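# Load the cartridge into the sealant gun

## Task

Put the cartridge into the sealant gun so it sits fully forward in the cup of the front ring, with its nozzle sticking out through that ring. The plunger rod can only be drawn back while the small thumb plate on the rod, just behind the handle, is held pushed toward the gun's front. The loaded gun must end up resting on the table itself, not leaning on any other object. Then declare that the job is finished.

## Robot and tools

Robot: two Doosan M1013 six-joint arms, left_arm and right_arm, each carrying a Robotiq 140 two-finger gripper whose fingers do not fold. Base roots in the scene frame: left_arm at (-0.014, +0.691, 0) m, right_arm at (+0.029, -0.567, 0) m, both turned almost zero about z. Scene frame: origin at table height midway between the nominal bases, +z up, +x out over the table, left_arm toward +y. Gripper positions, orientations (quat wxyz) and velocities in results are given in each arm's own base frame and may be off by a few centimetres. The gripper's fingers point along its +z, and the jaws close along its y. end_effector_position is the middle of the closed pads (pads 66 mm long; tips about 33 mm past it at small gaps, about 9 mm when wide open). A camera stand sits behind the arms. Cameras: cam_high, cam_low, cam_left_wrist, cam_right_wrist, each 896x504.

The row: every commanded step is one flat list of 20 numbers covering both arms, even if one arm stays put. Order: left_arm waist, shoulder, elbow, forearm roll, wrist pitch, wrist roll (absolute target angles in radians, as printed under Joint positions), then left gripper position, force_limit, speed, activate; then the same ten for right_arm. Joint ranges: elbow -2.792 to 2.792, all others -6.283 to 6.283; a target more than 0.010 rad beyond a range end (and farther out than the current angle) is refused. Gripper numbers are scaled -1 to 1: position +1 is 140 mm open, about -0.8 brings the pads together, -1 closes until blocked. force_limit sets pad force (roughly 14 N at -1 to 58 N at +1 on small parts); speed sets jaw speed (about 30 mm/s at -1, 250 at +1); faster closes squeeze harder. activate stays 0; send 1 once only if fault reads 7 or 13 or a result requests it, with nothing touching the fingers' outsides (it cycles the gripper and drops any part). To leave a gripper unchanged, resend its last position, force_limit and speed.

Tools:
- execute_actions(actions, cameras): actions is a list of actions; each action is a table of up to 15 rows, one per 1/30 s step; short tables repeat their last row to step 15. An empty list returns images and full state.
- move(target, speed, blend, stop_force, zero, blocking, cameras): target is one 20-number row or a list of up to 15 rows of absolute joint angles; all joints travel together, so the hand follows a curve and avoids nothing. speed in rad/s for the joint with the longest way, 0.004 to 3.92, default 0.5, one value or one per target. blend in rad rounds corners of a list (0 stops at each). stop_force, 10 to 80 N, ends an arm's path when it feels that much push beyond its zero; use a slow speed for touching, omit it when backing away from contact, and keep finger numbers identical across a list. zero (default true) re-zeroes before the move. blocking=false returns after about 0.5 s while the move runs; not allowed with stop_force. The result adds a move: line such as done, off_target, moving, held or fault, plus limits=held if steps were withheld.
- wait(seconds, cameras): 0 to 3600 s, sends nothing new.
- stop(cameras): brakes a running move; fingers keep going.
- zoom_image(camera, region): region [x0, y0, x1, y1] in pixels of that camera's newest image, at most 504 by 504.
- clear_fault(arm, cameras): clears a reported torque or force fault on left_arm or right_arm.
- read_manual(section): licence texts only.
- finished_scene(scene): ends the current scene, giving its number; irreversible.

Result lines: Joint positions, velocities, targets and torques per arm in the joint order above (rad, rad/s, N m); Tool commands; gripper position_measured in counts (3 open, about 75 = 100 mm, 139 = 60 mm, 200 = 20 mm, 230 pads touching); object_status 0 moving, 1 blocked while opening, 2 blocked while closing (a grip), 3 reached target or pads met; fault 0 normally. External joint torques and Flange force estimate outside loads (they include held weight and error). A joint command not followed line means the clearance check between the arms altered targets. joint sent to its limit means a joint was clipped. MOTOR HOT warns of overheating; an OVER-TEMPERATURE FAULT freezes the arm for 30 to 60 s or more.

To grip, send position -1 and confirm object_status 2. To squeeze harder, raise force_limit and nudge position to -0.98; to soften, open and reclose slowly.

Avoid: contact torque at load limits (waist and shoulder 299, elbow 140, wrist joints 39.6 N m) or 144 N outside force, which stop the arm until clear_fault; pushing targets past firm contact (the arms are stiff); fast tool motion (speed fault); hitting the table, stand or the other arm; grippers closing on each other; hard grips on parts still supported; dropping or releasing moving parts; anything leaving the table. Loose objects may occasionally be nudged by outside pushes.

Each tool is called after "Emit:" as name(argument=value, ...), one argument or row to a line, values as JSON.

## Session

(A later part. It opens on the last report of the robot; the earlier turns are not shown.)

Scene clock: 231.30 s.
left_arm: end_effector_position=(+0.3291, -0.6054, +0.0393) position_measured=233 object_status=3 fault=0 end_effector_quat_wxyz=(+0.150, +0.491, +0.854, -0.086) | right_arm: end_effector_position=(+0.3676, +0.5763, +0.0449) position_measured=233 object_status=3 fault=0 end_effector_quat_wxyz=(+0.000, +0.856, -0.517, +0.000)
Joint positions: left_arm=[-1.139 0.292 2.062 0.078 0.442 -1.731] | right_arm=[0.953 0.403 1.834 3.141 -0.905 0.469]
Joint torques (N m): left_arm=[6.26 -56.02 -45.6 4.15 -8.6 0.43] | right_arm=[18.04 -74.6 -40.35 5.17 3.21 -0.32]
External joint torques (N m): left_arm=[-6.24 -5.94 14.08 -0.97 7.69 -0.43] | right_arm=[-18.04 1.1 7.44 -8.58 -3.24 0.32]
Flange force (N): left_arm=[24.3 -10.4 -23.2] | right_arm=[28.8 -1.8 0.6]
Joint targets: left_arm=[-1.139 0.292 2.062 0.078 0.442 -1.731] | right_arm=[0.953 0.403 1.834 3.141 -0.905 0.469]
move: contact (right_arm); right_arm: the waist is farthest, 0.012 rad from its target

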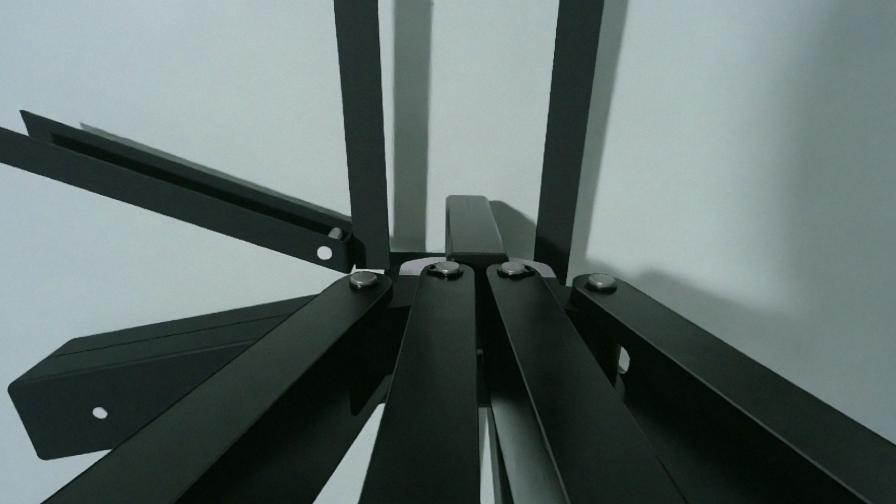

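Emit:
move(
  target=[
    [-1.139,0.292,2.062,0.078,0.442,-1.731,-1,-1,0,0,0.9198,0.3875,1.8578,3.1416,-0.8965,0.4362,-1,-1,0,0],
    [-1.139,0.181,1.978,0.055,0.636,-1.707,-1,-1,0,0,0.9199,0.2558,1.7192,3.1416,-1.1666,0.4362,-1,-1,0,0],
    [-1.06,0.1,1.9,0,0.3,-3.0,-1,-1,0,0,0.6274,-0.0905,2.1001,3.1416,-1.132,0.0811,-1,-1,0,0],
    [-1.0264,0.3356,2.5897,0,-1.0927,-4.712,1,0,0,0,0.6274,-0.0905,2.1001,3.1416,-1.132,0.0811,1,0,0,0],
  ],
  speed=[0.15, 0.4, 1.0, 1.0],
  blend=[0, 0.05, 0.2, 0],
  cameras=["cam_high","cam_low","cam_left_wrist","cam_right_wrist"],
)

Scene clock: 249.63 s.
left_arm: end_effector_position=(+0.3637, -0.5342, +0.1059) position_measured=3 object_status=0 fault=0 end_effector_quat_wxyz=(+0.299, +0.691, -0.390, +0.530) | right_arm: end_effector_position=(+0.3440, +0.2921, +0.1999) position_measured=3 object_status=0 fault=0 end_effector_quat_wxyz=(+0.000, +0.872, -0.490, +0.000)
Joint positions: left_arm=[-1.026 0.336 2.59 0 -1.093 -4.712] | right_arm=[0.627 -0.091 2.1 3.142 -1.132 0.081]
Joint torques (N m): left_arm=[2.42 -46.52 -11.96 0.83 -2.83 0.52] | right_arm=[-2.06 -29.65 -40.7 -3.89 -0.2 -0.38]
External joint torques (N m): left_arm=[-2.47 -0.17 0.07 0.12 0.14 -0.53] | right_arm=[2.07 1.1 2.76 -0.04 0.19 0.38]
Flange force (N): left_arm=[0.9 6.9 -0.3] | right_arm=[-5.1 2.7 4.8]
Joint targets: left_arm=[-1.026 0.336 2.590 0.000 -1.093 -4.712] | right_arm=[0.627 -0.091 2.100 3.142 -1.132 0.081]
move: done

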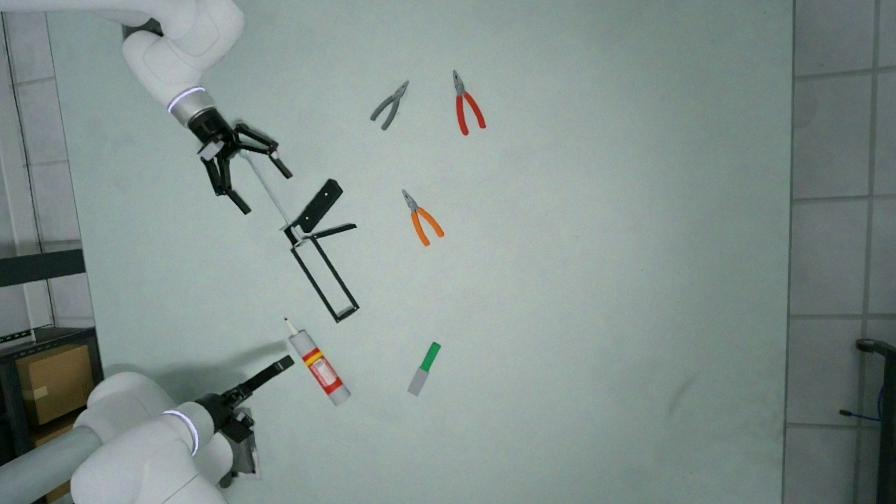

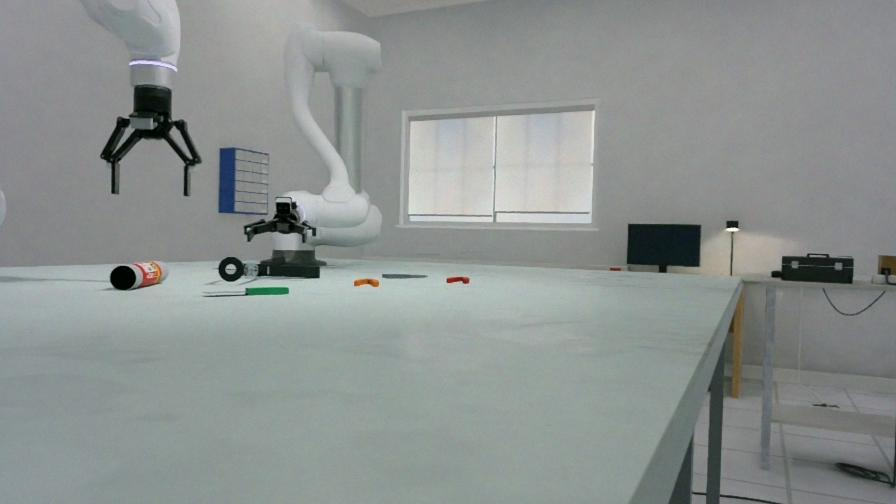

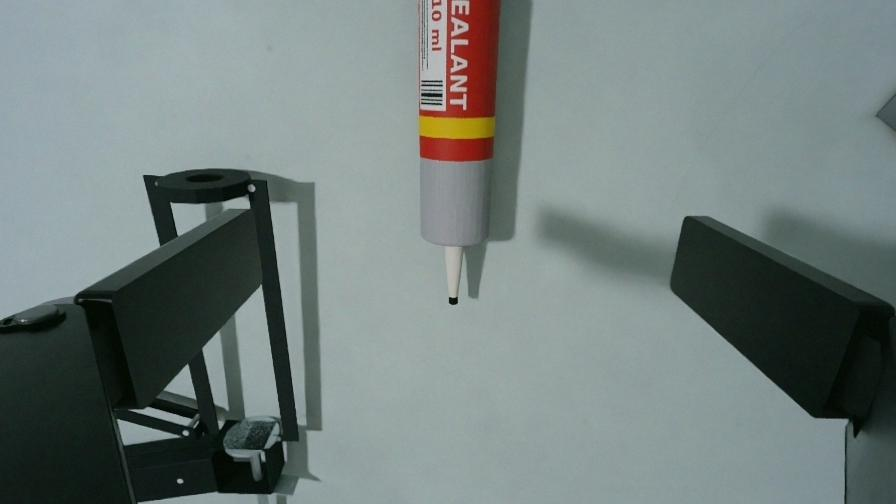

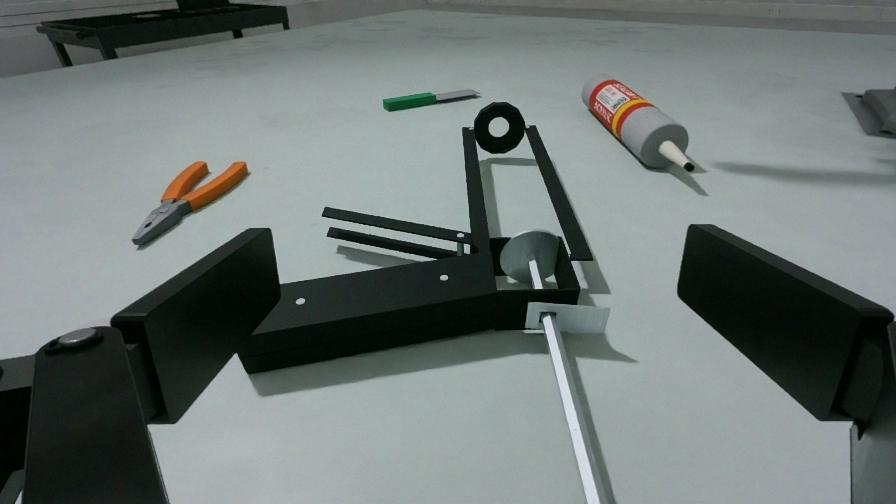

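Emit:
move(
  target=[
    [-1.0264,0.3356,2.5897,0,-1.0927,-4.712,1,0,0,0,0.6274,-0.0905,2.1001,3.1416,-1.132,0.0811,0.2,0,0,0],
    [-1.0264,0.3356,2.5897,0,-1.0927,-4.712,1,0,0,0,0.6274,-0.0125,2.1837,3.1416,-0.9704,0.0811,0.2,0,0,0],
    [-1.0264,0.3356,2.5897,0,-1.0927,-4.712,1,0,0,0,0.6274,0.069,2.2563,3.1416,-0.8163,0.0811,-1,0,-1,0],
  ],
  speed=[0.5, 0.4, 0.2],
  blend=[0, 0.02, 0],
  cameras=["cam_left_wrist","cam_low"],
)

Scene clock: 259.97 s.
left_arm: end_effector_position=(+0.3637, -0.5342, +0.1059) position_measured=3 object_status=3 fault=0 end_effector_quat_wxyz=(+0.299, +0.691, -0.390, +0.530) | right_arm: end_effector_position=(+0.3441, +0.2921, +0.0556) position_measured=161 object_status=0 fault=0 end_effector_quat_wxyz=(+0.000, +0.872, -0.490, +0.000)
Joint positions: left_arm=[-1.026 0.336 2.59 0 -1.093 -4.712] | right_arm=[0.627 0.069 2.256 3.142 -0.816 0.081]
Joint torques (N m): left_arm=[2.56 -46.77 -11.78 0.76 -2.78 0.54] | right_arm=[-2.62 -30.01 -26.91 -3.32 0.87 -0.27]
External joint torques (N m): left_arm=[-2.53 0.06 -0.06 0.17 0.09 -0.54] | right_arm=[2.65 -7.64 -3.59 0.16 -0.89 0.27]
Flange force (N): left_arm=[0.2 6.8 0.2] | right_arm=[-5.6 5.9 -16.1]
Joint targets: left_arm=[-1.026 0.336 2.590 0.000 -1.093 -4.712] | right_arm=[0.627 0.069 2.256 3.142 -0.816 0.081]
move: done
Images, in order (width x height): cam_low 896x504, cam_left_wrist 896x504.

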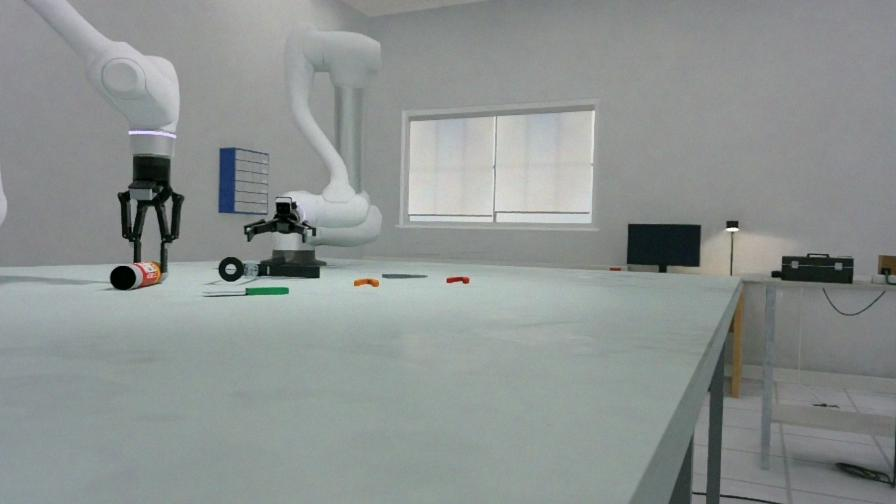

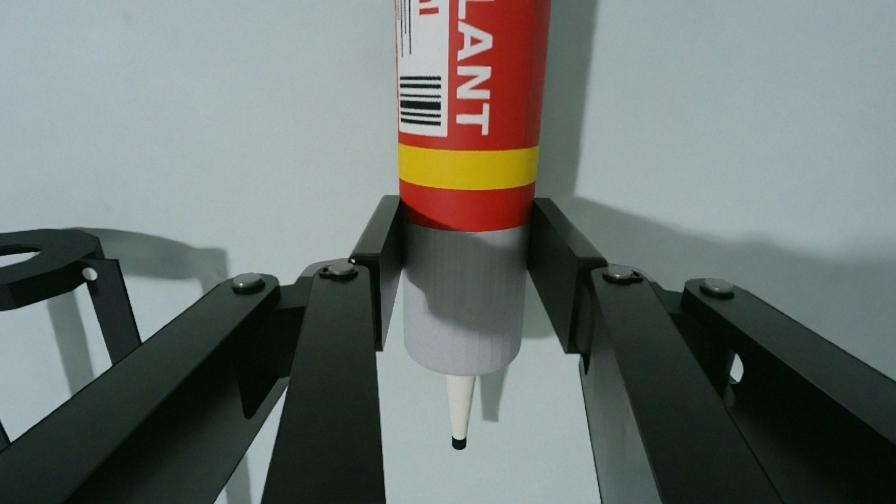

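Emit:
move(
  target=[
    [-1.0264,0.294,2.7137,0,-1.1751,-4.712,1,0,0,0,0.6274,-0.0125,2.1837,3.1416,-0.9704,0.0811,-1,0,-1,0],
    [-1.0264,0.294,2.7137,0,-1.1751,-4.712,1,0,0,0,0.6274,-0.0905,2.1001,3.1416,-1.132,0.0811,-1,0,-1,0],
    [-1.0264,0.294,2.7137,0,-1.1751,-4.712,1,0,0,0,0.7371,0.1992,1.8006,3.3416,-1.1096,3.2739,-1,0,-1,0],
  ],
  speed=[0.15, 0.3, 0.8],
  blend=[0.02, 0.05, 0],
  cameras=["cam_high","cam_low","cam_left_wrist","cam_right_wrist"],
)

Scene clock: 295.20 s.
left_arm: end_effector_position=(+0.3276, -0.4744, +0.1058) position_measured=3 object_status=3 fault=0 end_effector_quat_wxyz=(+0.299, +0.691, -0.390, +0.530) | right_arm: end_effector_position=(+0.4140, +0.5023, +0.2008) position_measured=162 object_status=2 fault=0 end_effector_quat_wxyz=(-0.079, +0.500, +0.861, +0.046)
Joint positions: left_arm=[-1.026 0.294 2.714 0 -1.175 -4.712] | right_arm=[0.737 0.199 1.801 3.342 -1.11 3.274]
Joint torques (N m): left_arm=[2.5 -39.15 -8.39 0.5 -2.74 0.43] | right_arm=[-1.22 -57.42 -39.28 -2.75 0.97 -0.33]
External joint torques (N m): left_arm=[-2.59 0.13 -0.08 0.1 0.05 -0.43] | right_arm=[1.16 -0.91 1.42 -0.6 -0.91 0.34]
Flange force (N): left_arm=[-0.2 9.5 0.3] | right_arm=[1.2 -4.0 -0.7]
Joint targets: left_arm=[-1.026 0.294 2.714 0.000 -1.175 -4.712] | right_arm=[0.737 0.199 1.801 3.342 -1.110 3.274]
move: done

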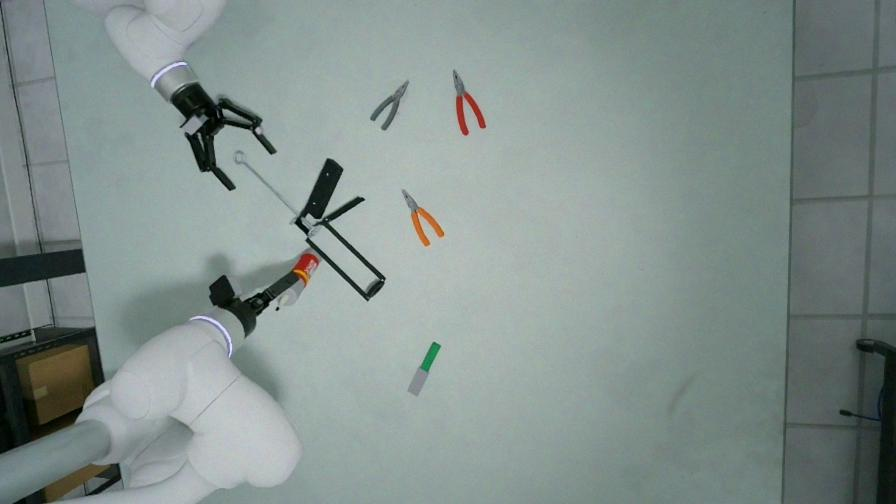

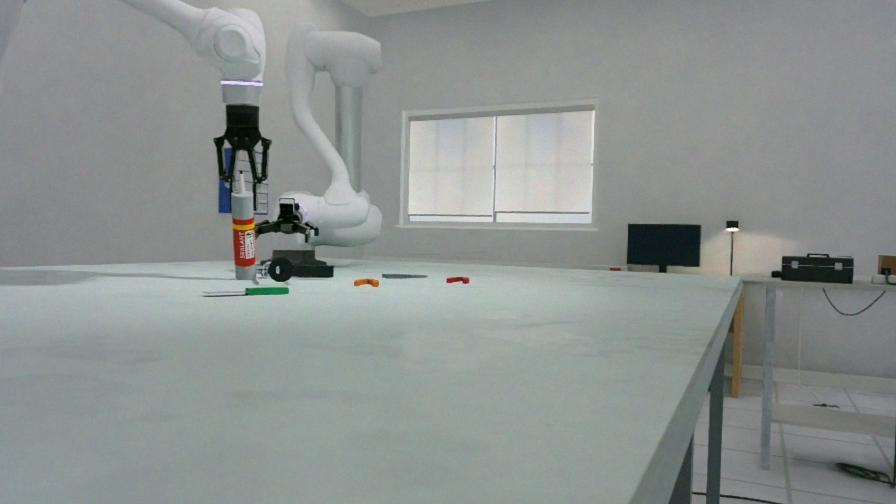

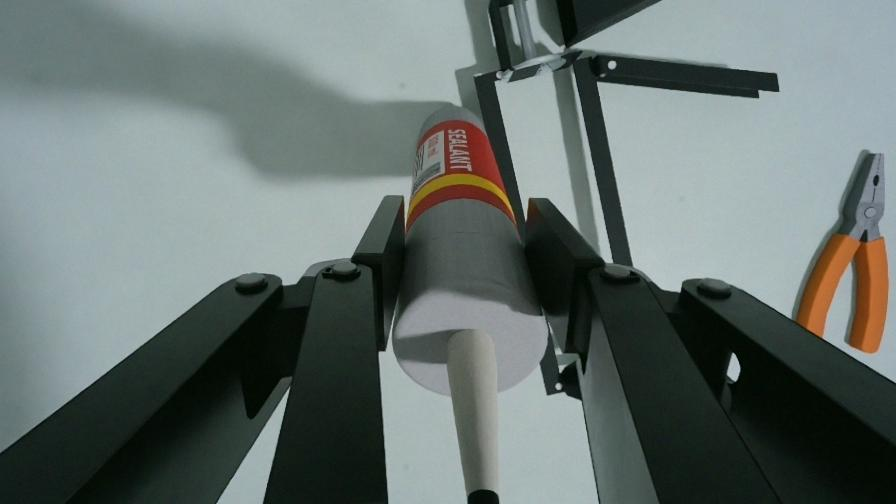

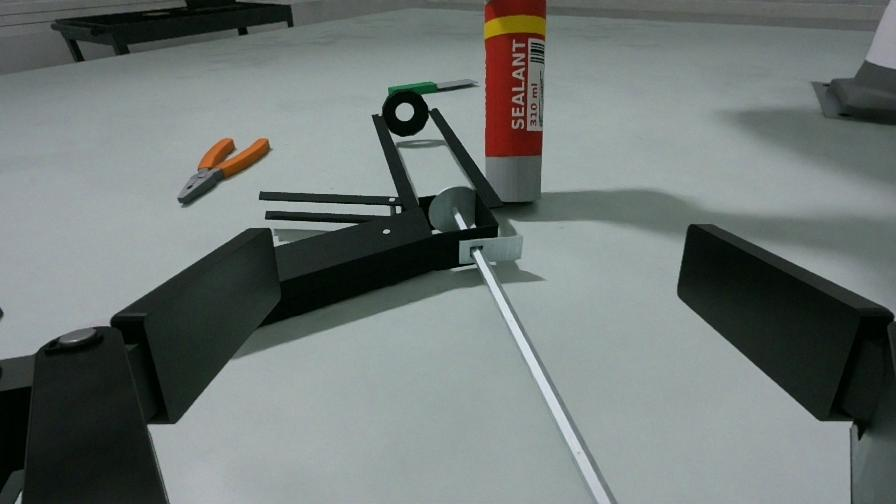

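Emit:
move(
  target=[
    [-1.0264,0.294,2.7137,0,-1.1751,-4.712,1,0,0,0,0.7371,0.183,1.7719,3.335,-1.1545,3.27,-1,0,-1,0],
    [-1.0264,0.294,2.7137,0,-1.1751,-4.712,1,0,0,0,0.8929,0.1342,1.8387,3.3409,-1.1576,3.1626,-1,0,-1,0],
  ],
  speed=[0.05, 0.15],
  cameras=["cam_high","cam_low","cam_left_wrist"],
)

Scene clock: 384.77 s.
left_arm: end_effector_position=(+0.3276, -0.4744, +0.1058) position_measured=3 object_status=3 fault=0 end_effector_quat_wxyz=(+0.299, +0.691, -0.390, +0.530) | right_arm: end_effector_position=(+0.3046, +0.5294, +0.2212) position_measured=162 object_status=0 fault=0 end_effector_quat_wxyz=(-0.085, +0.378, +0.921, +0.035)
Joint positions: left_arm=[-1.026 0.294 2.714 0 -1.175 -4.712] | right_arm=[0.893 0.134 1.839 3.341 -1.158 3.163]
Joint torques (N m): left_arm=[2.23 -38.18 -8.38 0.42 -2.78 0.43] | right_arm=[-2.03 -57.79 -43.98 -2.92 -0.16 -0.33]
External joint torques (N m): left_arm=[-2.16 -0.91 -0.03 0.16 0.09 -0.44] | right_arm=[2.06 5.65 5.69 -0.46 0.16 0.33]
Flange force (N): left_arm=[3.7 7.7 -1.3] | right_arm=[1.8 -1.9 11.0]
Joint targets: left_arm=[-1.026 0.294 2.714 0.000 -1.175 -4.712] | right_arm=[0.893 0.134 1.839 3.341 -1.158 3.163]
move: done

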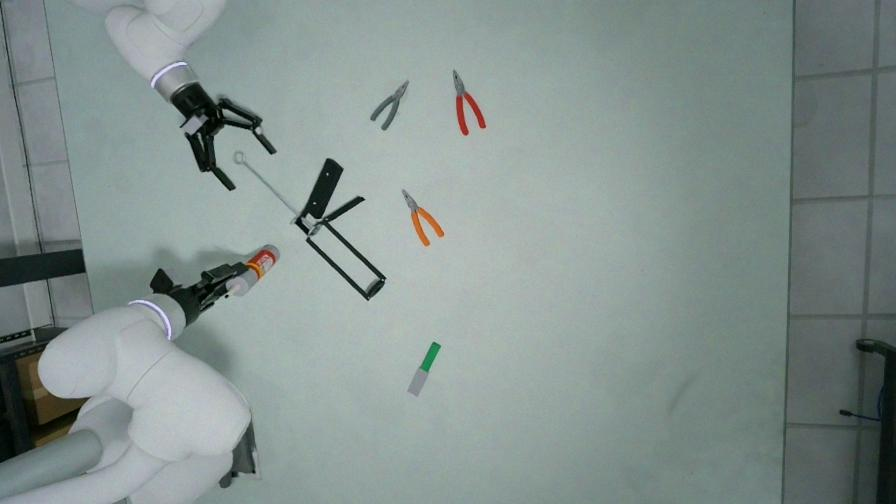

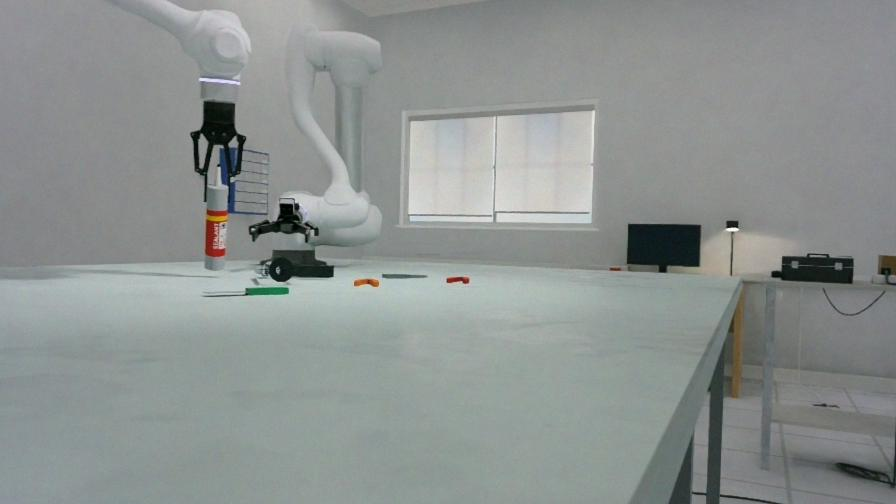

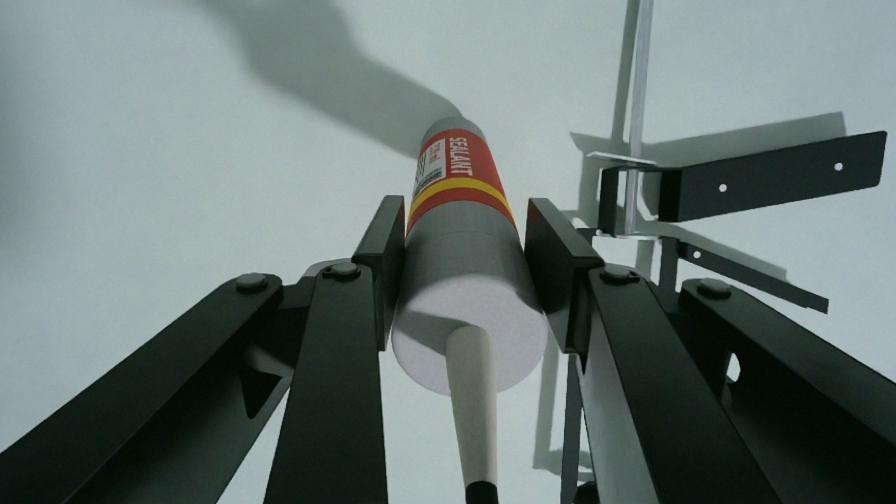

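Emit:
move(
  target=[
    [-1.0264,0.294,2.7137,0,-1.1751,-4.712,1,0,0,0,0.6431,0.1675,1.9098,3.6642,-1.1948,2.7643,-1,0,-1,0],
    [-1.0264,0.294,2.7137,0,-1.1751,-4.712,1,0,0,0,0.5731,0.1866,1.9129,3.6545,-1.2055,2.6958,-1,0,-1,0],
    [-1.0264,0.294,2.7137,0,-1.1751,-4.712,1,0,0,0,0.5115,0.2159,1.9204,3.6469,-1.1991,2.6275,-1,0,-1,0],
    [-1.0264,0.294,2.7137,0,-1.1751,-4.712,1,0,0,0,0.4981,0.2382,1.9351,3.5851,-1.1368,2.6241,-1,0,-1,0],
  ],
  speed=[0.15, 0.08, 0.08, 0.06],
  blend=[0.01, 0.01, 0.01, 0],
  stop_force=30,
  cameras=["cam_high","cam_low","cam_left_wrist"],
)

Scene clock: 396.60 s.
left_arm: end_effector_position=(+0.3276, -0.4744, +0.1058) position_measured=3 object_status=3 fault=0 end_effector_quat_wxyz=(+0.299, +0.691, -0.390, +0.530) | right_arm: end_effector_position=(+0.4203, +0.4152, +0.1344) position_measured=164 object_status=2 fault=0 end_effector_quat_wxyz=(-0.192, +0.371, +0.905, +0.079)
Joint positions: left_arm=[-1.026 0.294 2.714 0 -1.175 -4.712] | right_arm=[0.498 0.238 1.935 3.585 -1.137 2.624]
Joint torques (N m): left_arm=[2.68 -38.82 -8.36 0.37 -2.78 0.45] | right_arm=[-2.62 -61.59 -37.17 -2.2 -0.75 -0.36]
External joint torques (N m): left_arm=[-2.71 -0.22 -0.09 0.23 0.09 -0.45] | right_arm=[2.65 4.01 3.99 -0.07 0.17 0.36]
Flange force (N): left_arm=[1.2 9.4 -0.2] | right_arm=[1.7 -0.3 8.8]
Joint targets: left_arm=[-1.026 0.294 2.714 0.000 -1.175 -4.712] | right_arm=[0.498 0.238 1.935 3.585 -1.137 2.624]
move: done

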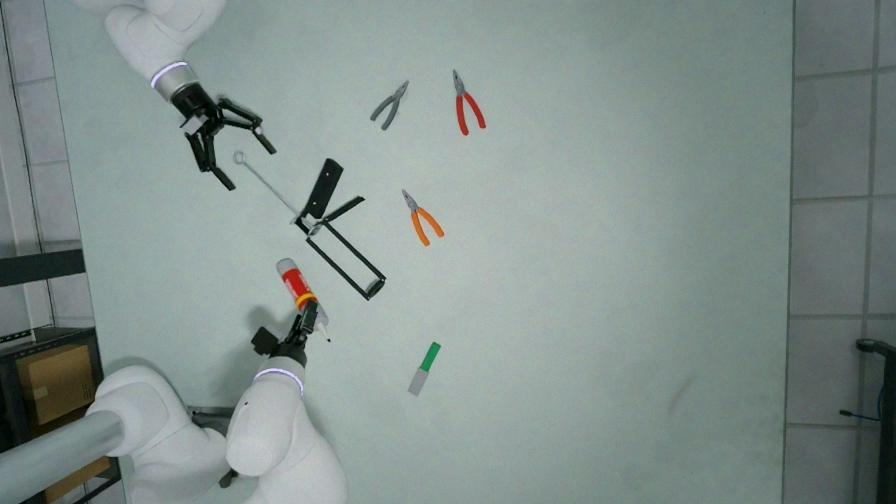

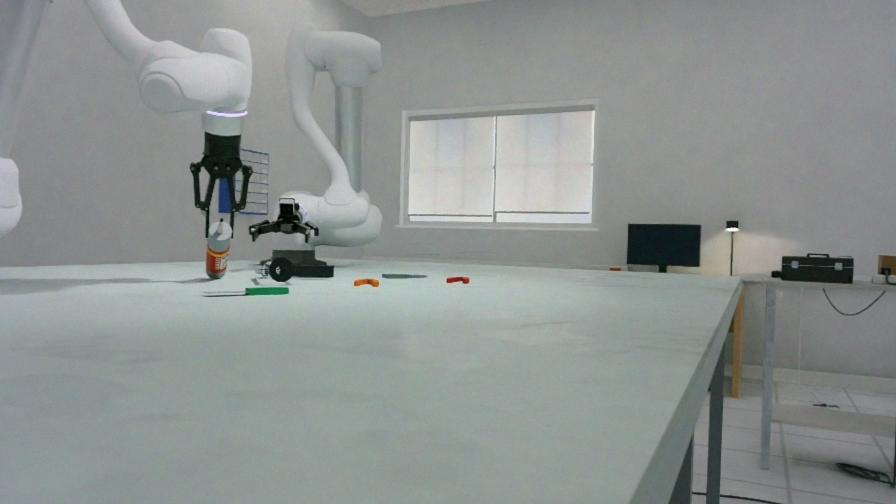

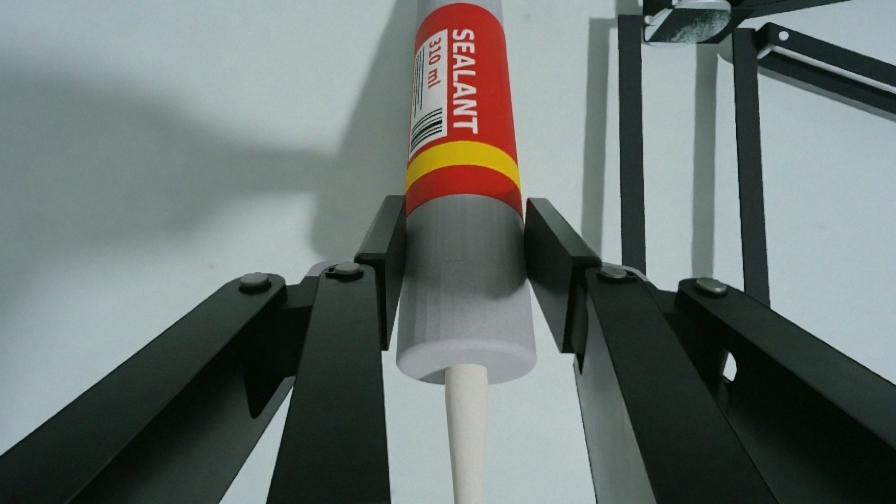

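Working as planned. Continue laying it down.

Emit:
move(
  target=[
    [-1.0264,0.294,2.7137,0,-1.1751,-4.712,1,0,0,0,0.5581,0.2447,1.9645,3.4234,-1.0086,2.7472,-1,0,-1,0],
    [-1.0264,0.294,2.7137,0,-1.1751,-4.712,1,0,0,0,0.6416,0.2704,2.0029,3.2312,-0.8812,2.9333,-1,0,-1,0],
  ],
  speed=[0.08, 0.08],
  blend=[0.01, 0],
  stop_force=30,
  cameras=["cam_low","cam_left_wrist"],
)

Scene clock: 403.17 s.
left_arm: end_effector_position=(+0.3276, -0.4744, +0.1058) position_measured=3 object_status=3 fault=0 end_effector_quat_wxyz=(+0.299, +0.691, -0.390, +0.530) | right_arm: end_effector_position=(+0.4363, +0.3984, +0.0625) position_measured=168 object_status=2 fault=0 end_effector_quat_wxyz=(-0.044, +0.380, +0.924, +0.016)
Joint positions: left_arm=[-1.026 0.294 2.714 0 -1.175 -4.712] | right_arm=[0.63 0.266 1.997 3.259 -0.9 2.907]
Joint torques (N m): left_arm=[2.29 -39.06 -8.57 0.4 -2.75 0.45] | right_arm=[-3.95 -33.77 -21.99 -4.51 4.31 -0.33]
External joint torques (N m): left_arm=[-2.3 0.03 0.17 0.19 0.07 -0.45] | right_arm=[3.95 -25.39 -9.86 1.46 -4.4 0.33]
Flange force (N): left_arm=[0.1 8.0 -0.2] | right_arm=[12.1 -12.9 -43.4]
Joint targets: left_arm=[-1.026 0.294 2.714 0.000 -1.175 -4.712] | right_arm=[0.630 0.266 1.997 3.259 -0.900 2.907]
move: contact (right_arm); path passed 1 of 2 targets; right_arm: the forearm roll is farthest, 0.028 rad from its target

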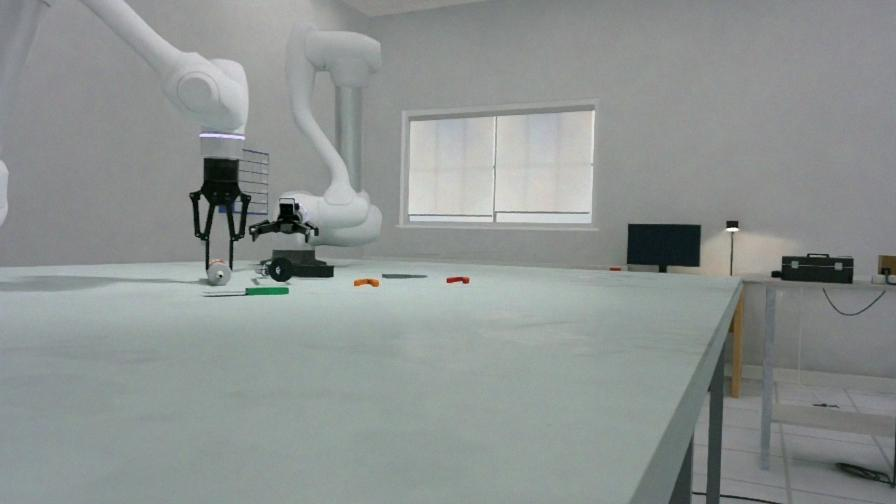

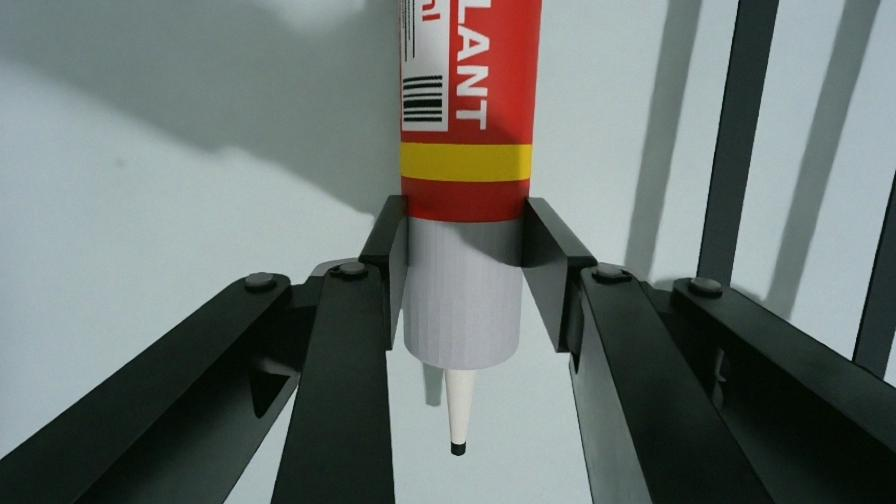

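Emit:
move(
  target=[
    [-1.0264,0.294,2.7137,0,-1.1751,-4.712,1,0,0,0,0.630,0.266,1.997,3.259,-0.900,2.907,0.2,0,-0.5,0],
    [-1.0264,0.294,2.7137,0,-1.1751,-4.712,1,0,0,0,0.6816,0.1333,1.8704,3.1416,-1.1379,3.0306,0.2,0,-0.5,0],
  ],
  speed=[0.3, 0.3],
  cameras=["cam_high","cam_left_wrist","cam_right_wrist"],
)

Scene clock: 411.57 s.
left_arm: end_effector_position=(+0.3276, -0.4744, +0.1058) position_measured=3 object_status=3 fault=0 end_effector_quat_wxyz=(+0.299, +0.691, -0.390, +0.530) | right_arm: end_effector_position=(+0.4363, +0.3984, +0.1999) position_measured=104 object_status=3 fault=0 end_effector_quat_wxyz=(+0.000, +0.379, +0.925, +0.000)
Joint positions: left_arm=[-1.026 0.294 2.714 0 -1.175 -4.712] | right_arm=[0.682 0.133 1.87 3.142 -1.138 3.031]
Joint torques (N m): left_arm=[2.06 -39.22 -8 0.38 -2.77 0.49] | right_arm=[-2.59 -53.58 -40.78 -3.83 -0.19 -0.31]
External joint torques (N m): left_arm=[-2.07 0.15 -0.41 0.21 0.08 -0.49] | right_arm=[2.59 1.8 2.74 -0.03 0.18 0.31]
Flange force (N): left_arm=[0.1 6.9 0.9] | right_arm=[5.0 -1.6 4.8]
Joint targets: left_arm=[-1.026 0.294 2.714 0.000 -1.175 -4.712] | right_arm=[0.682 0.133 1.870 3.142 -1.138 3.031]
move: done

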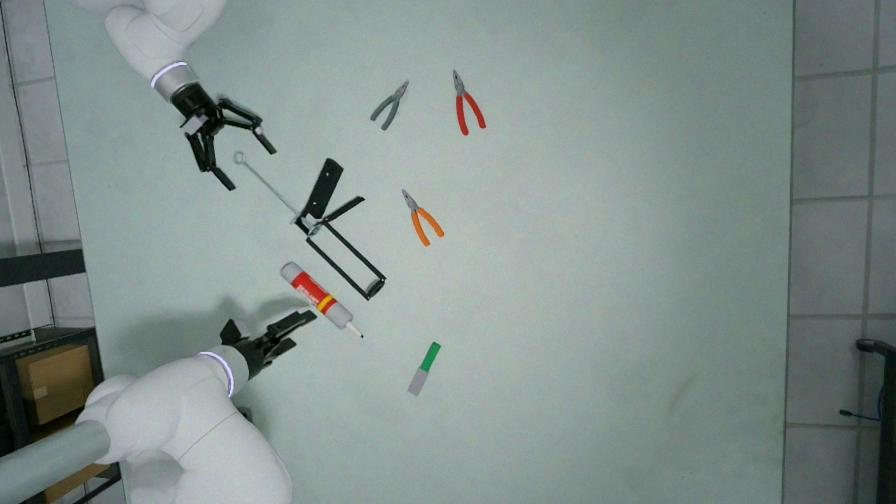

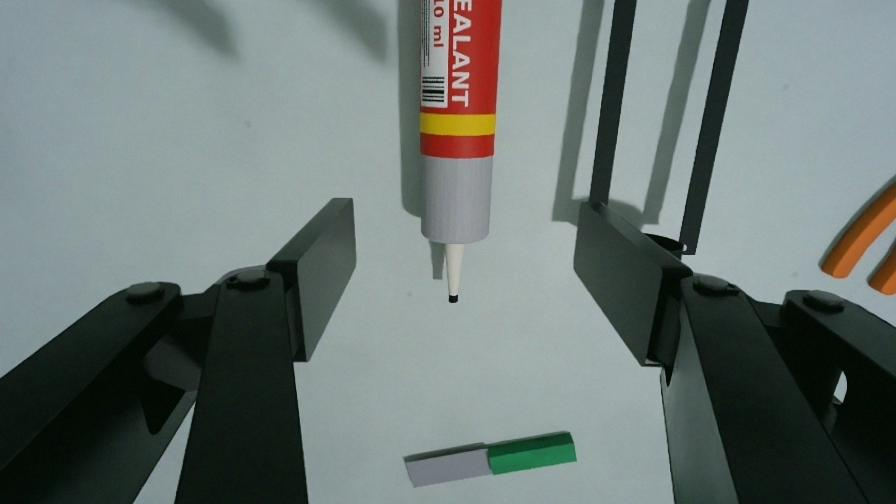

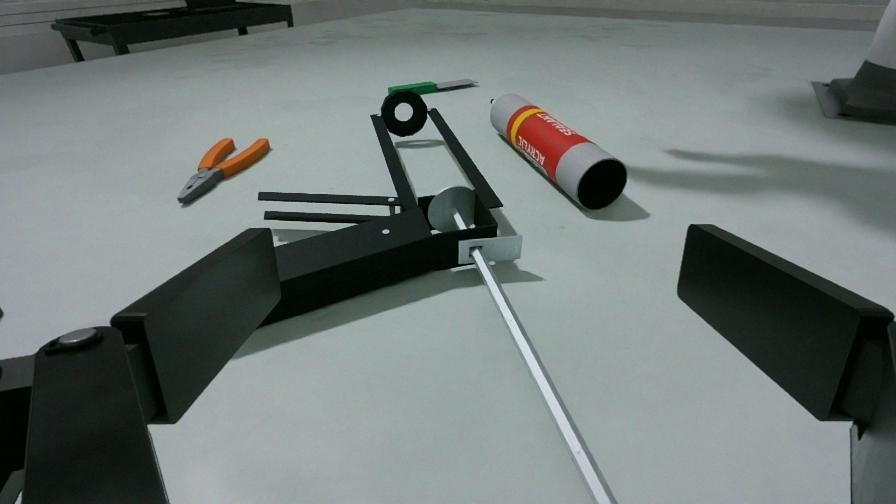

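Emit:
move(
  target=[
    [-1.0264,0.294,2.7137,0,-1.1751,-4.712,1,0,0,0,0.7204,0.1799,1.9361,3.1416,-1.0256,3.0783,0.2,0,-0.5,0],
    [-1.0264,0.294,2.7137,0,-1.1751,-4.712,1,0,0,0,0.7204,0.2667,2.0095,3.1416,-0.8654,3.0783,-1,0.6,-1,0],
  ],
  speed=[0.3, 0.2],
  cameras=["cam_left_wrist"],
)

Scene clock: 431.27 s.
left_arm: end_effector_position=(+0.3276, -0.4744, +0.1058) position_measured=3 object_status=3 fault=0 end_effector_quat_wxyz=(+0.299, +0.691, -0.390, +0.530) | right_arm: end_effector_position=(+0.4199, +0.4145, +0.0556) position_measured=162 object_status=0 fault=0 end_effector_quat_wxyz=(+0.000, +0.383, +0.924, +0.000)
Joint positions: left_arm=[-1.026 0.294 2.714 0 -1.175 -4.712] | right_arm=[0.72 0.267 2.01 3.142 -0.865 3.078]
Joint torques (N m): left_arm=[2.28 -39.05 -8.38 0.46 -2.81 0.48] | right_arm=[-2.18 -46.65 -27.66 -3 2.01 -0.26]
External joint torques (N m): left_arm=[-2.3 -0.01 -0.09 0.14 0.12 -0.48] | right_arm=[2.18 -12.48 -4.22 -0.25 -2.02 0.26]
Flange force (N): left_arm=[0.6 8.1 0.1] | right_arm=[4.2 -7.7 -21.4]
Joint targets: left_arm=[-1.026 0.294 2.714 0.000 -1.175 -4.712] | right_arm=[0.720 0.267 2.010 3.142 -0.865 3.078]
move: done

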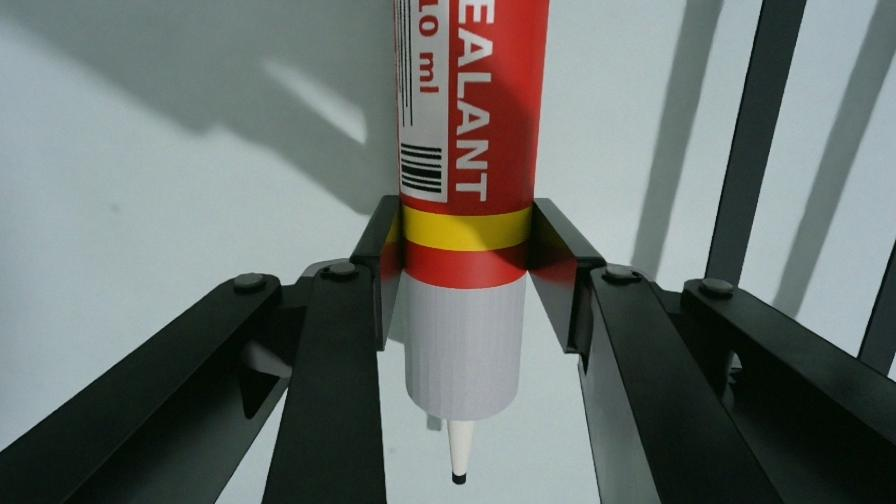

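Emit:
move(
  target=[
    [-1.0264,0.294,2.7137,0,-1.1751,-4.712,1,0,0,0,0.7204,0.2667,2.0095,3.1416,-0.8654,3.0783,-0.98,1,-1,0],
    [-1.0264,0.294,2.7137,0,-1.1751,-4.712,1,0,0,0,0.7204,0.1799,1.9361,3.1416,-1.0256,3.0783,-0.98,1,-1,0],
  ],
  speed=[0.1, 0.05],
  cameras=["cam_low","cam_left_wrist"],
)

Scene clock: 445.70 s.
left_arm: end_effector_position=(+0.3276, -0.4744, +0.1058) position_measured=3 object_status=3 fault=0 end_effector_quat_wxyz=(+0.299, +0.691, -0.390, +0.530) | right_arm: end_effector_position=(+0.4198, +0.4144, +0.1401) position_measured=163 object_status=2 fault=0 end_effector_quat_wxyz=(+0.000, +0.383, +0.924, +0.000)
Joint positions: left_arm=[-1.026 0.294 2.714 0 -1.175 -4.712] | right_arm=[0.72 0.18 1.936 3.142 -1.026 3.078]
Joint torques (N m): left_arm=[3.18 -39.24 -8.2 0.45 -2.83 0.39] | right_arm=[-2.47 -60.06 -41.1 -3.38 -0.22 -0.33]
External joint torques (N m): left_arm=[-3.23 0.21 -0.23 0.14 0.14 -0.39] | right_arm=[2.53 5.72 5.28 -0.25 0.21 0.33]
Flange force (N): left_arm=[0.0 11.8 0.7] | right_arm=[4.8 -0.9 10.7]
Joint targets: left_arm=[-1.026 0.294 2.714 0.000 -1.175 -4.712] | right_arm=[0.720 0.180 1.936 3.142 -1.026 3.078]
move: done

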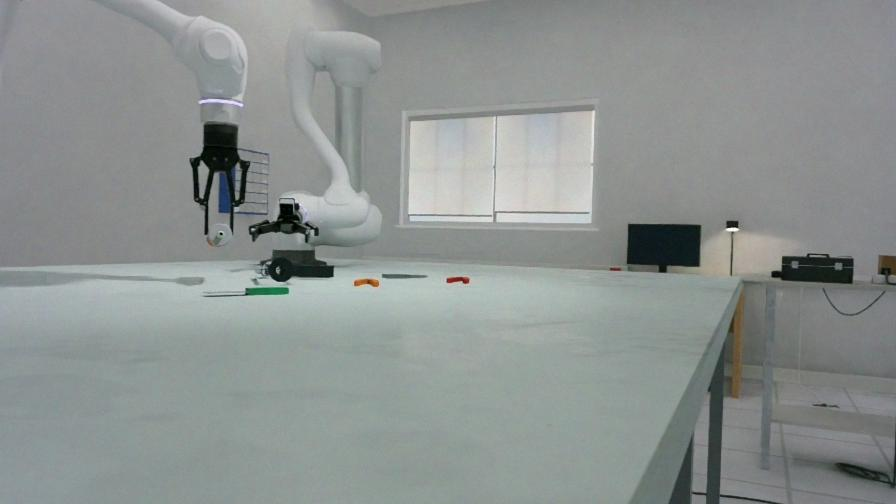

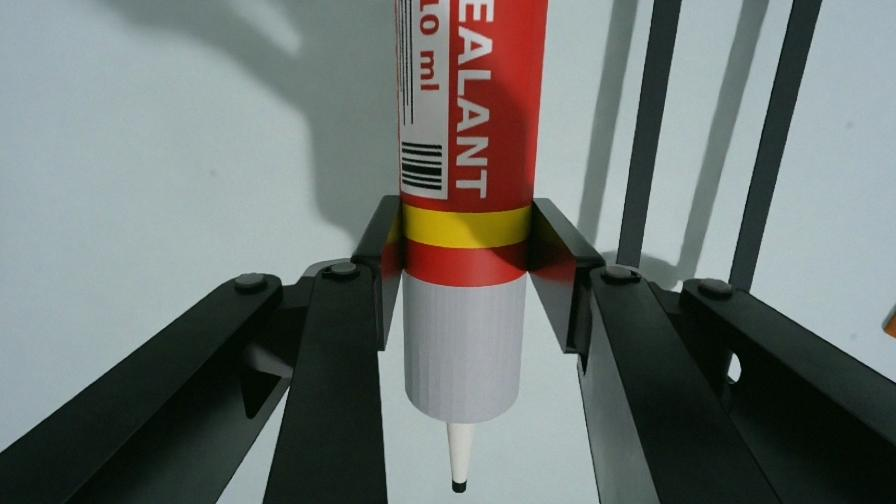

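Emit:
move(
  target=[-1.0264,0.294,2.7137,0,-1.1751,-4.712,1,0,0,0,0.7656,0.3587,1.6426,3.3431,-1.1437,3.0814,-0.98,1,-1,0],
  speed=0.12,
  cameras=["cam_high","cam_low","cam_left_wrist","cam_right_wrist"],
)

Scene clock: 451.03 s.
left_arm: end_effector_position=(+0.3276, -0.4744, +0.1058) position_measured=3 object_status=3 fault=0 end_effector_quat_wxyz=(+0.299, +0.691, -0.390, +0.530) | right_arm: end_effector_position=(+0.4583, +0.5724, +0.1728) position_measured=163 object_status=2 fault=0 end_effector_quat_wxyz=(-0.084, +0.401, +0.911, +0.037)
Joint positions: left_arm=[-1.026 0.294 2.714 0 -1.175 -4.712] | right_arm=[0.766 0.359 1.643 3.343 -1.144 3.081]
Joint torques (N m): left_arm=[2.57 -38.78 -8.51 0.36 -2.77 0.42] | right_arm=[-2.47 -81.16 -43.49 -2.73 -0.23 -0.35]
External joint torques (N m): left_arm=[-2.58 -0.27 0.12 0.23 0.08 -0.42] | right_arm=[2.48 7.14 5.76 -0.6 0.19 0.35]
Flange force (N): left_arm=[1.2 9.0 -0.6] | right_arm=[1.8 -1.7 11.2]
Joint targets: left_arm=[-1.026 0.294 2.714 0.000 -1.175 -4.712] | right_arm=[0.766 0.359 1.643 3.343 -1.144 3.081]
move: done

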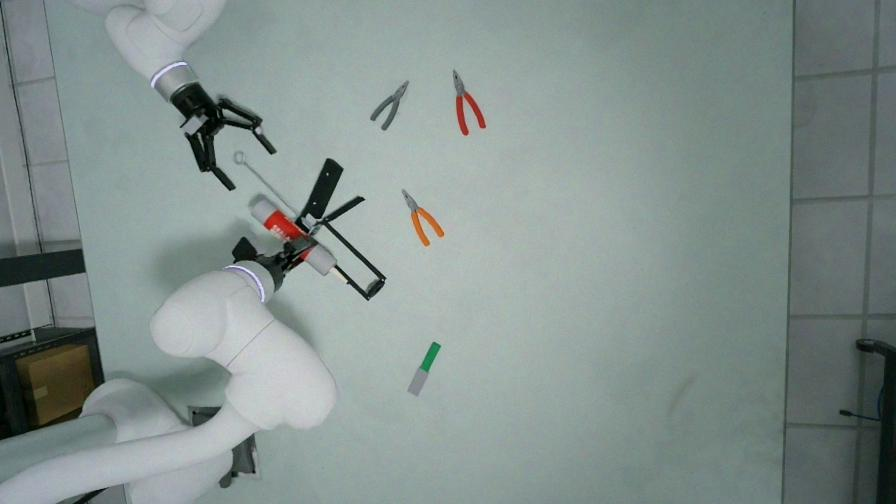

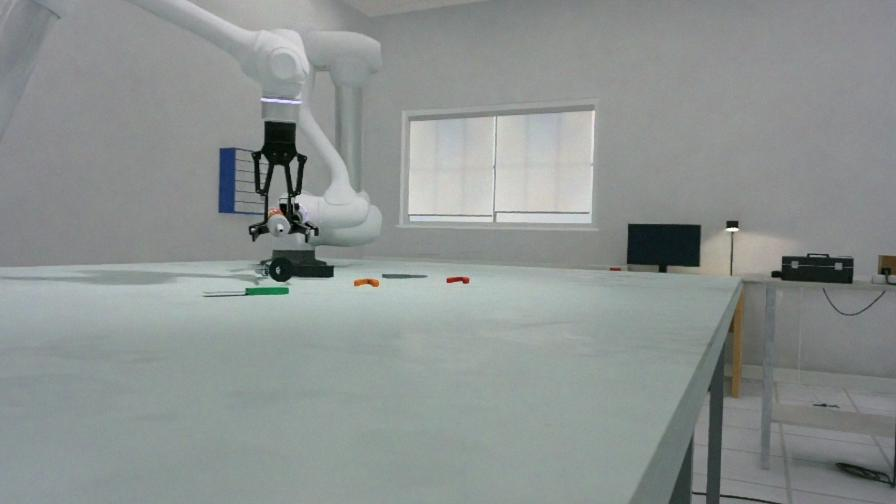

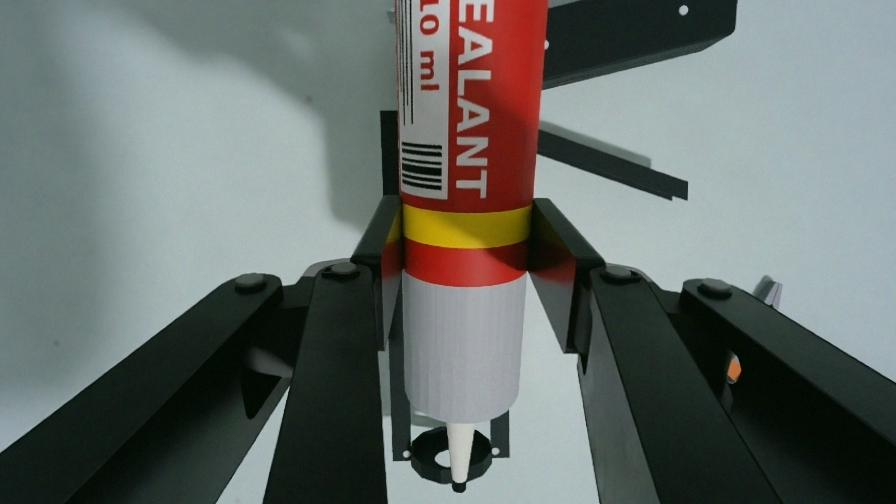

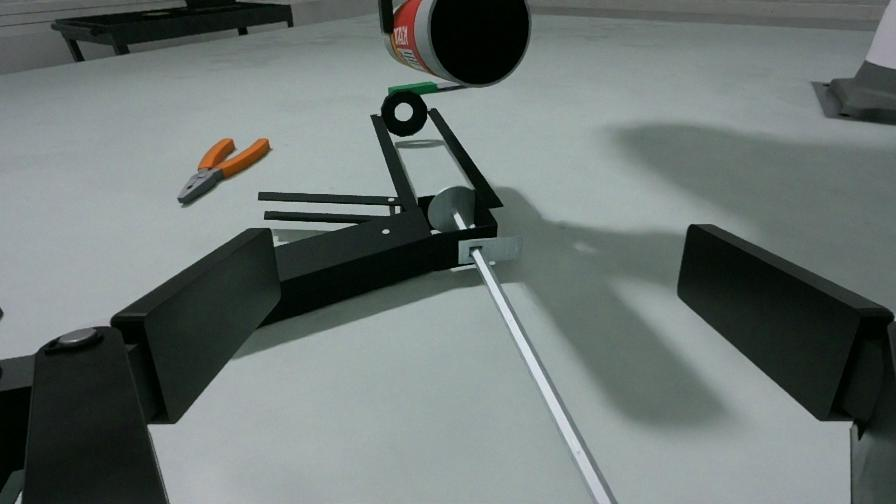

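Emit:
zoom_image(
  camera="cam_left_wrist",
  region=[370, 380, 530, 500],
)

Emit:
zoom_image(
  camera="cam_right_wrist",
  region=[340, 60, 540, 280],
)

Scaled by 3.150 from the camera's image (finer frame: 1280x720).

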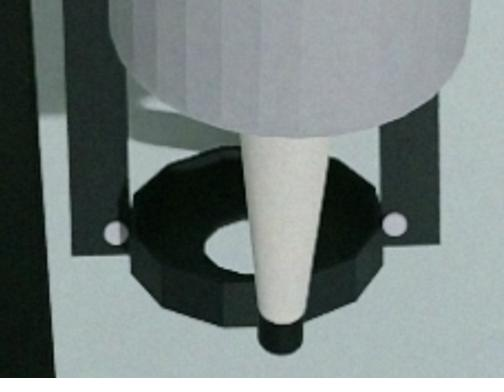

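Scaled by 2.291 from the camera's image (finer frame: 1280x720).

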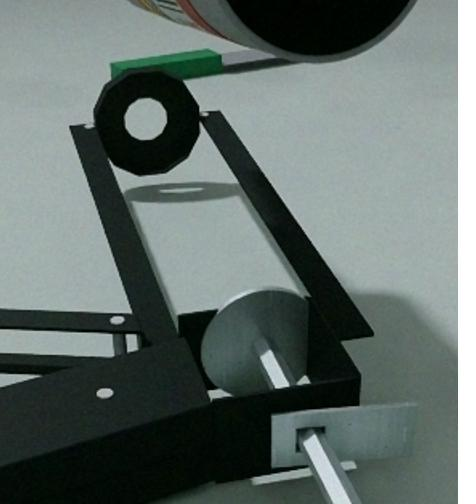

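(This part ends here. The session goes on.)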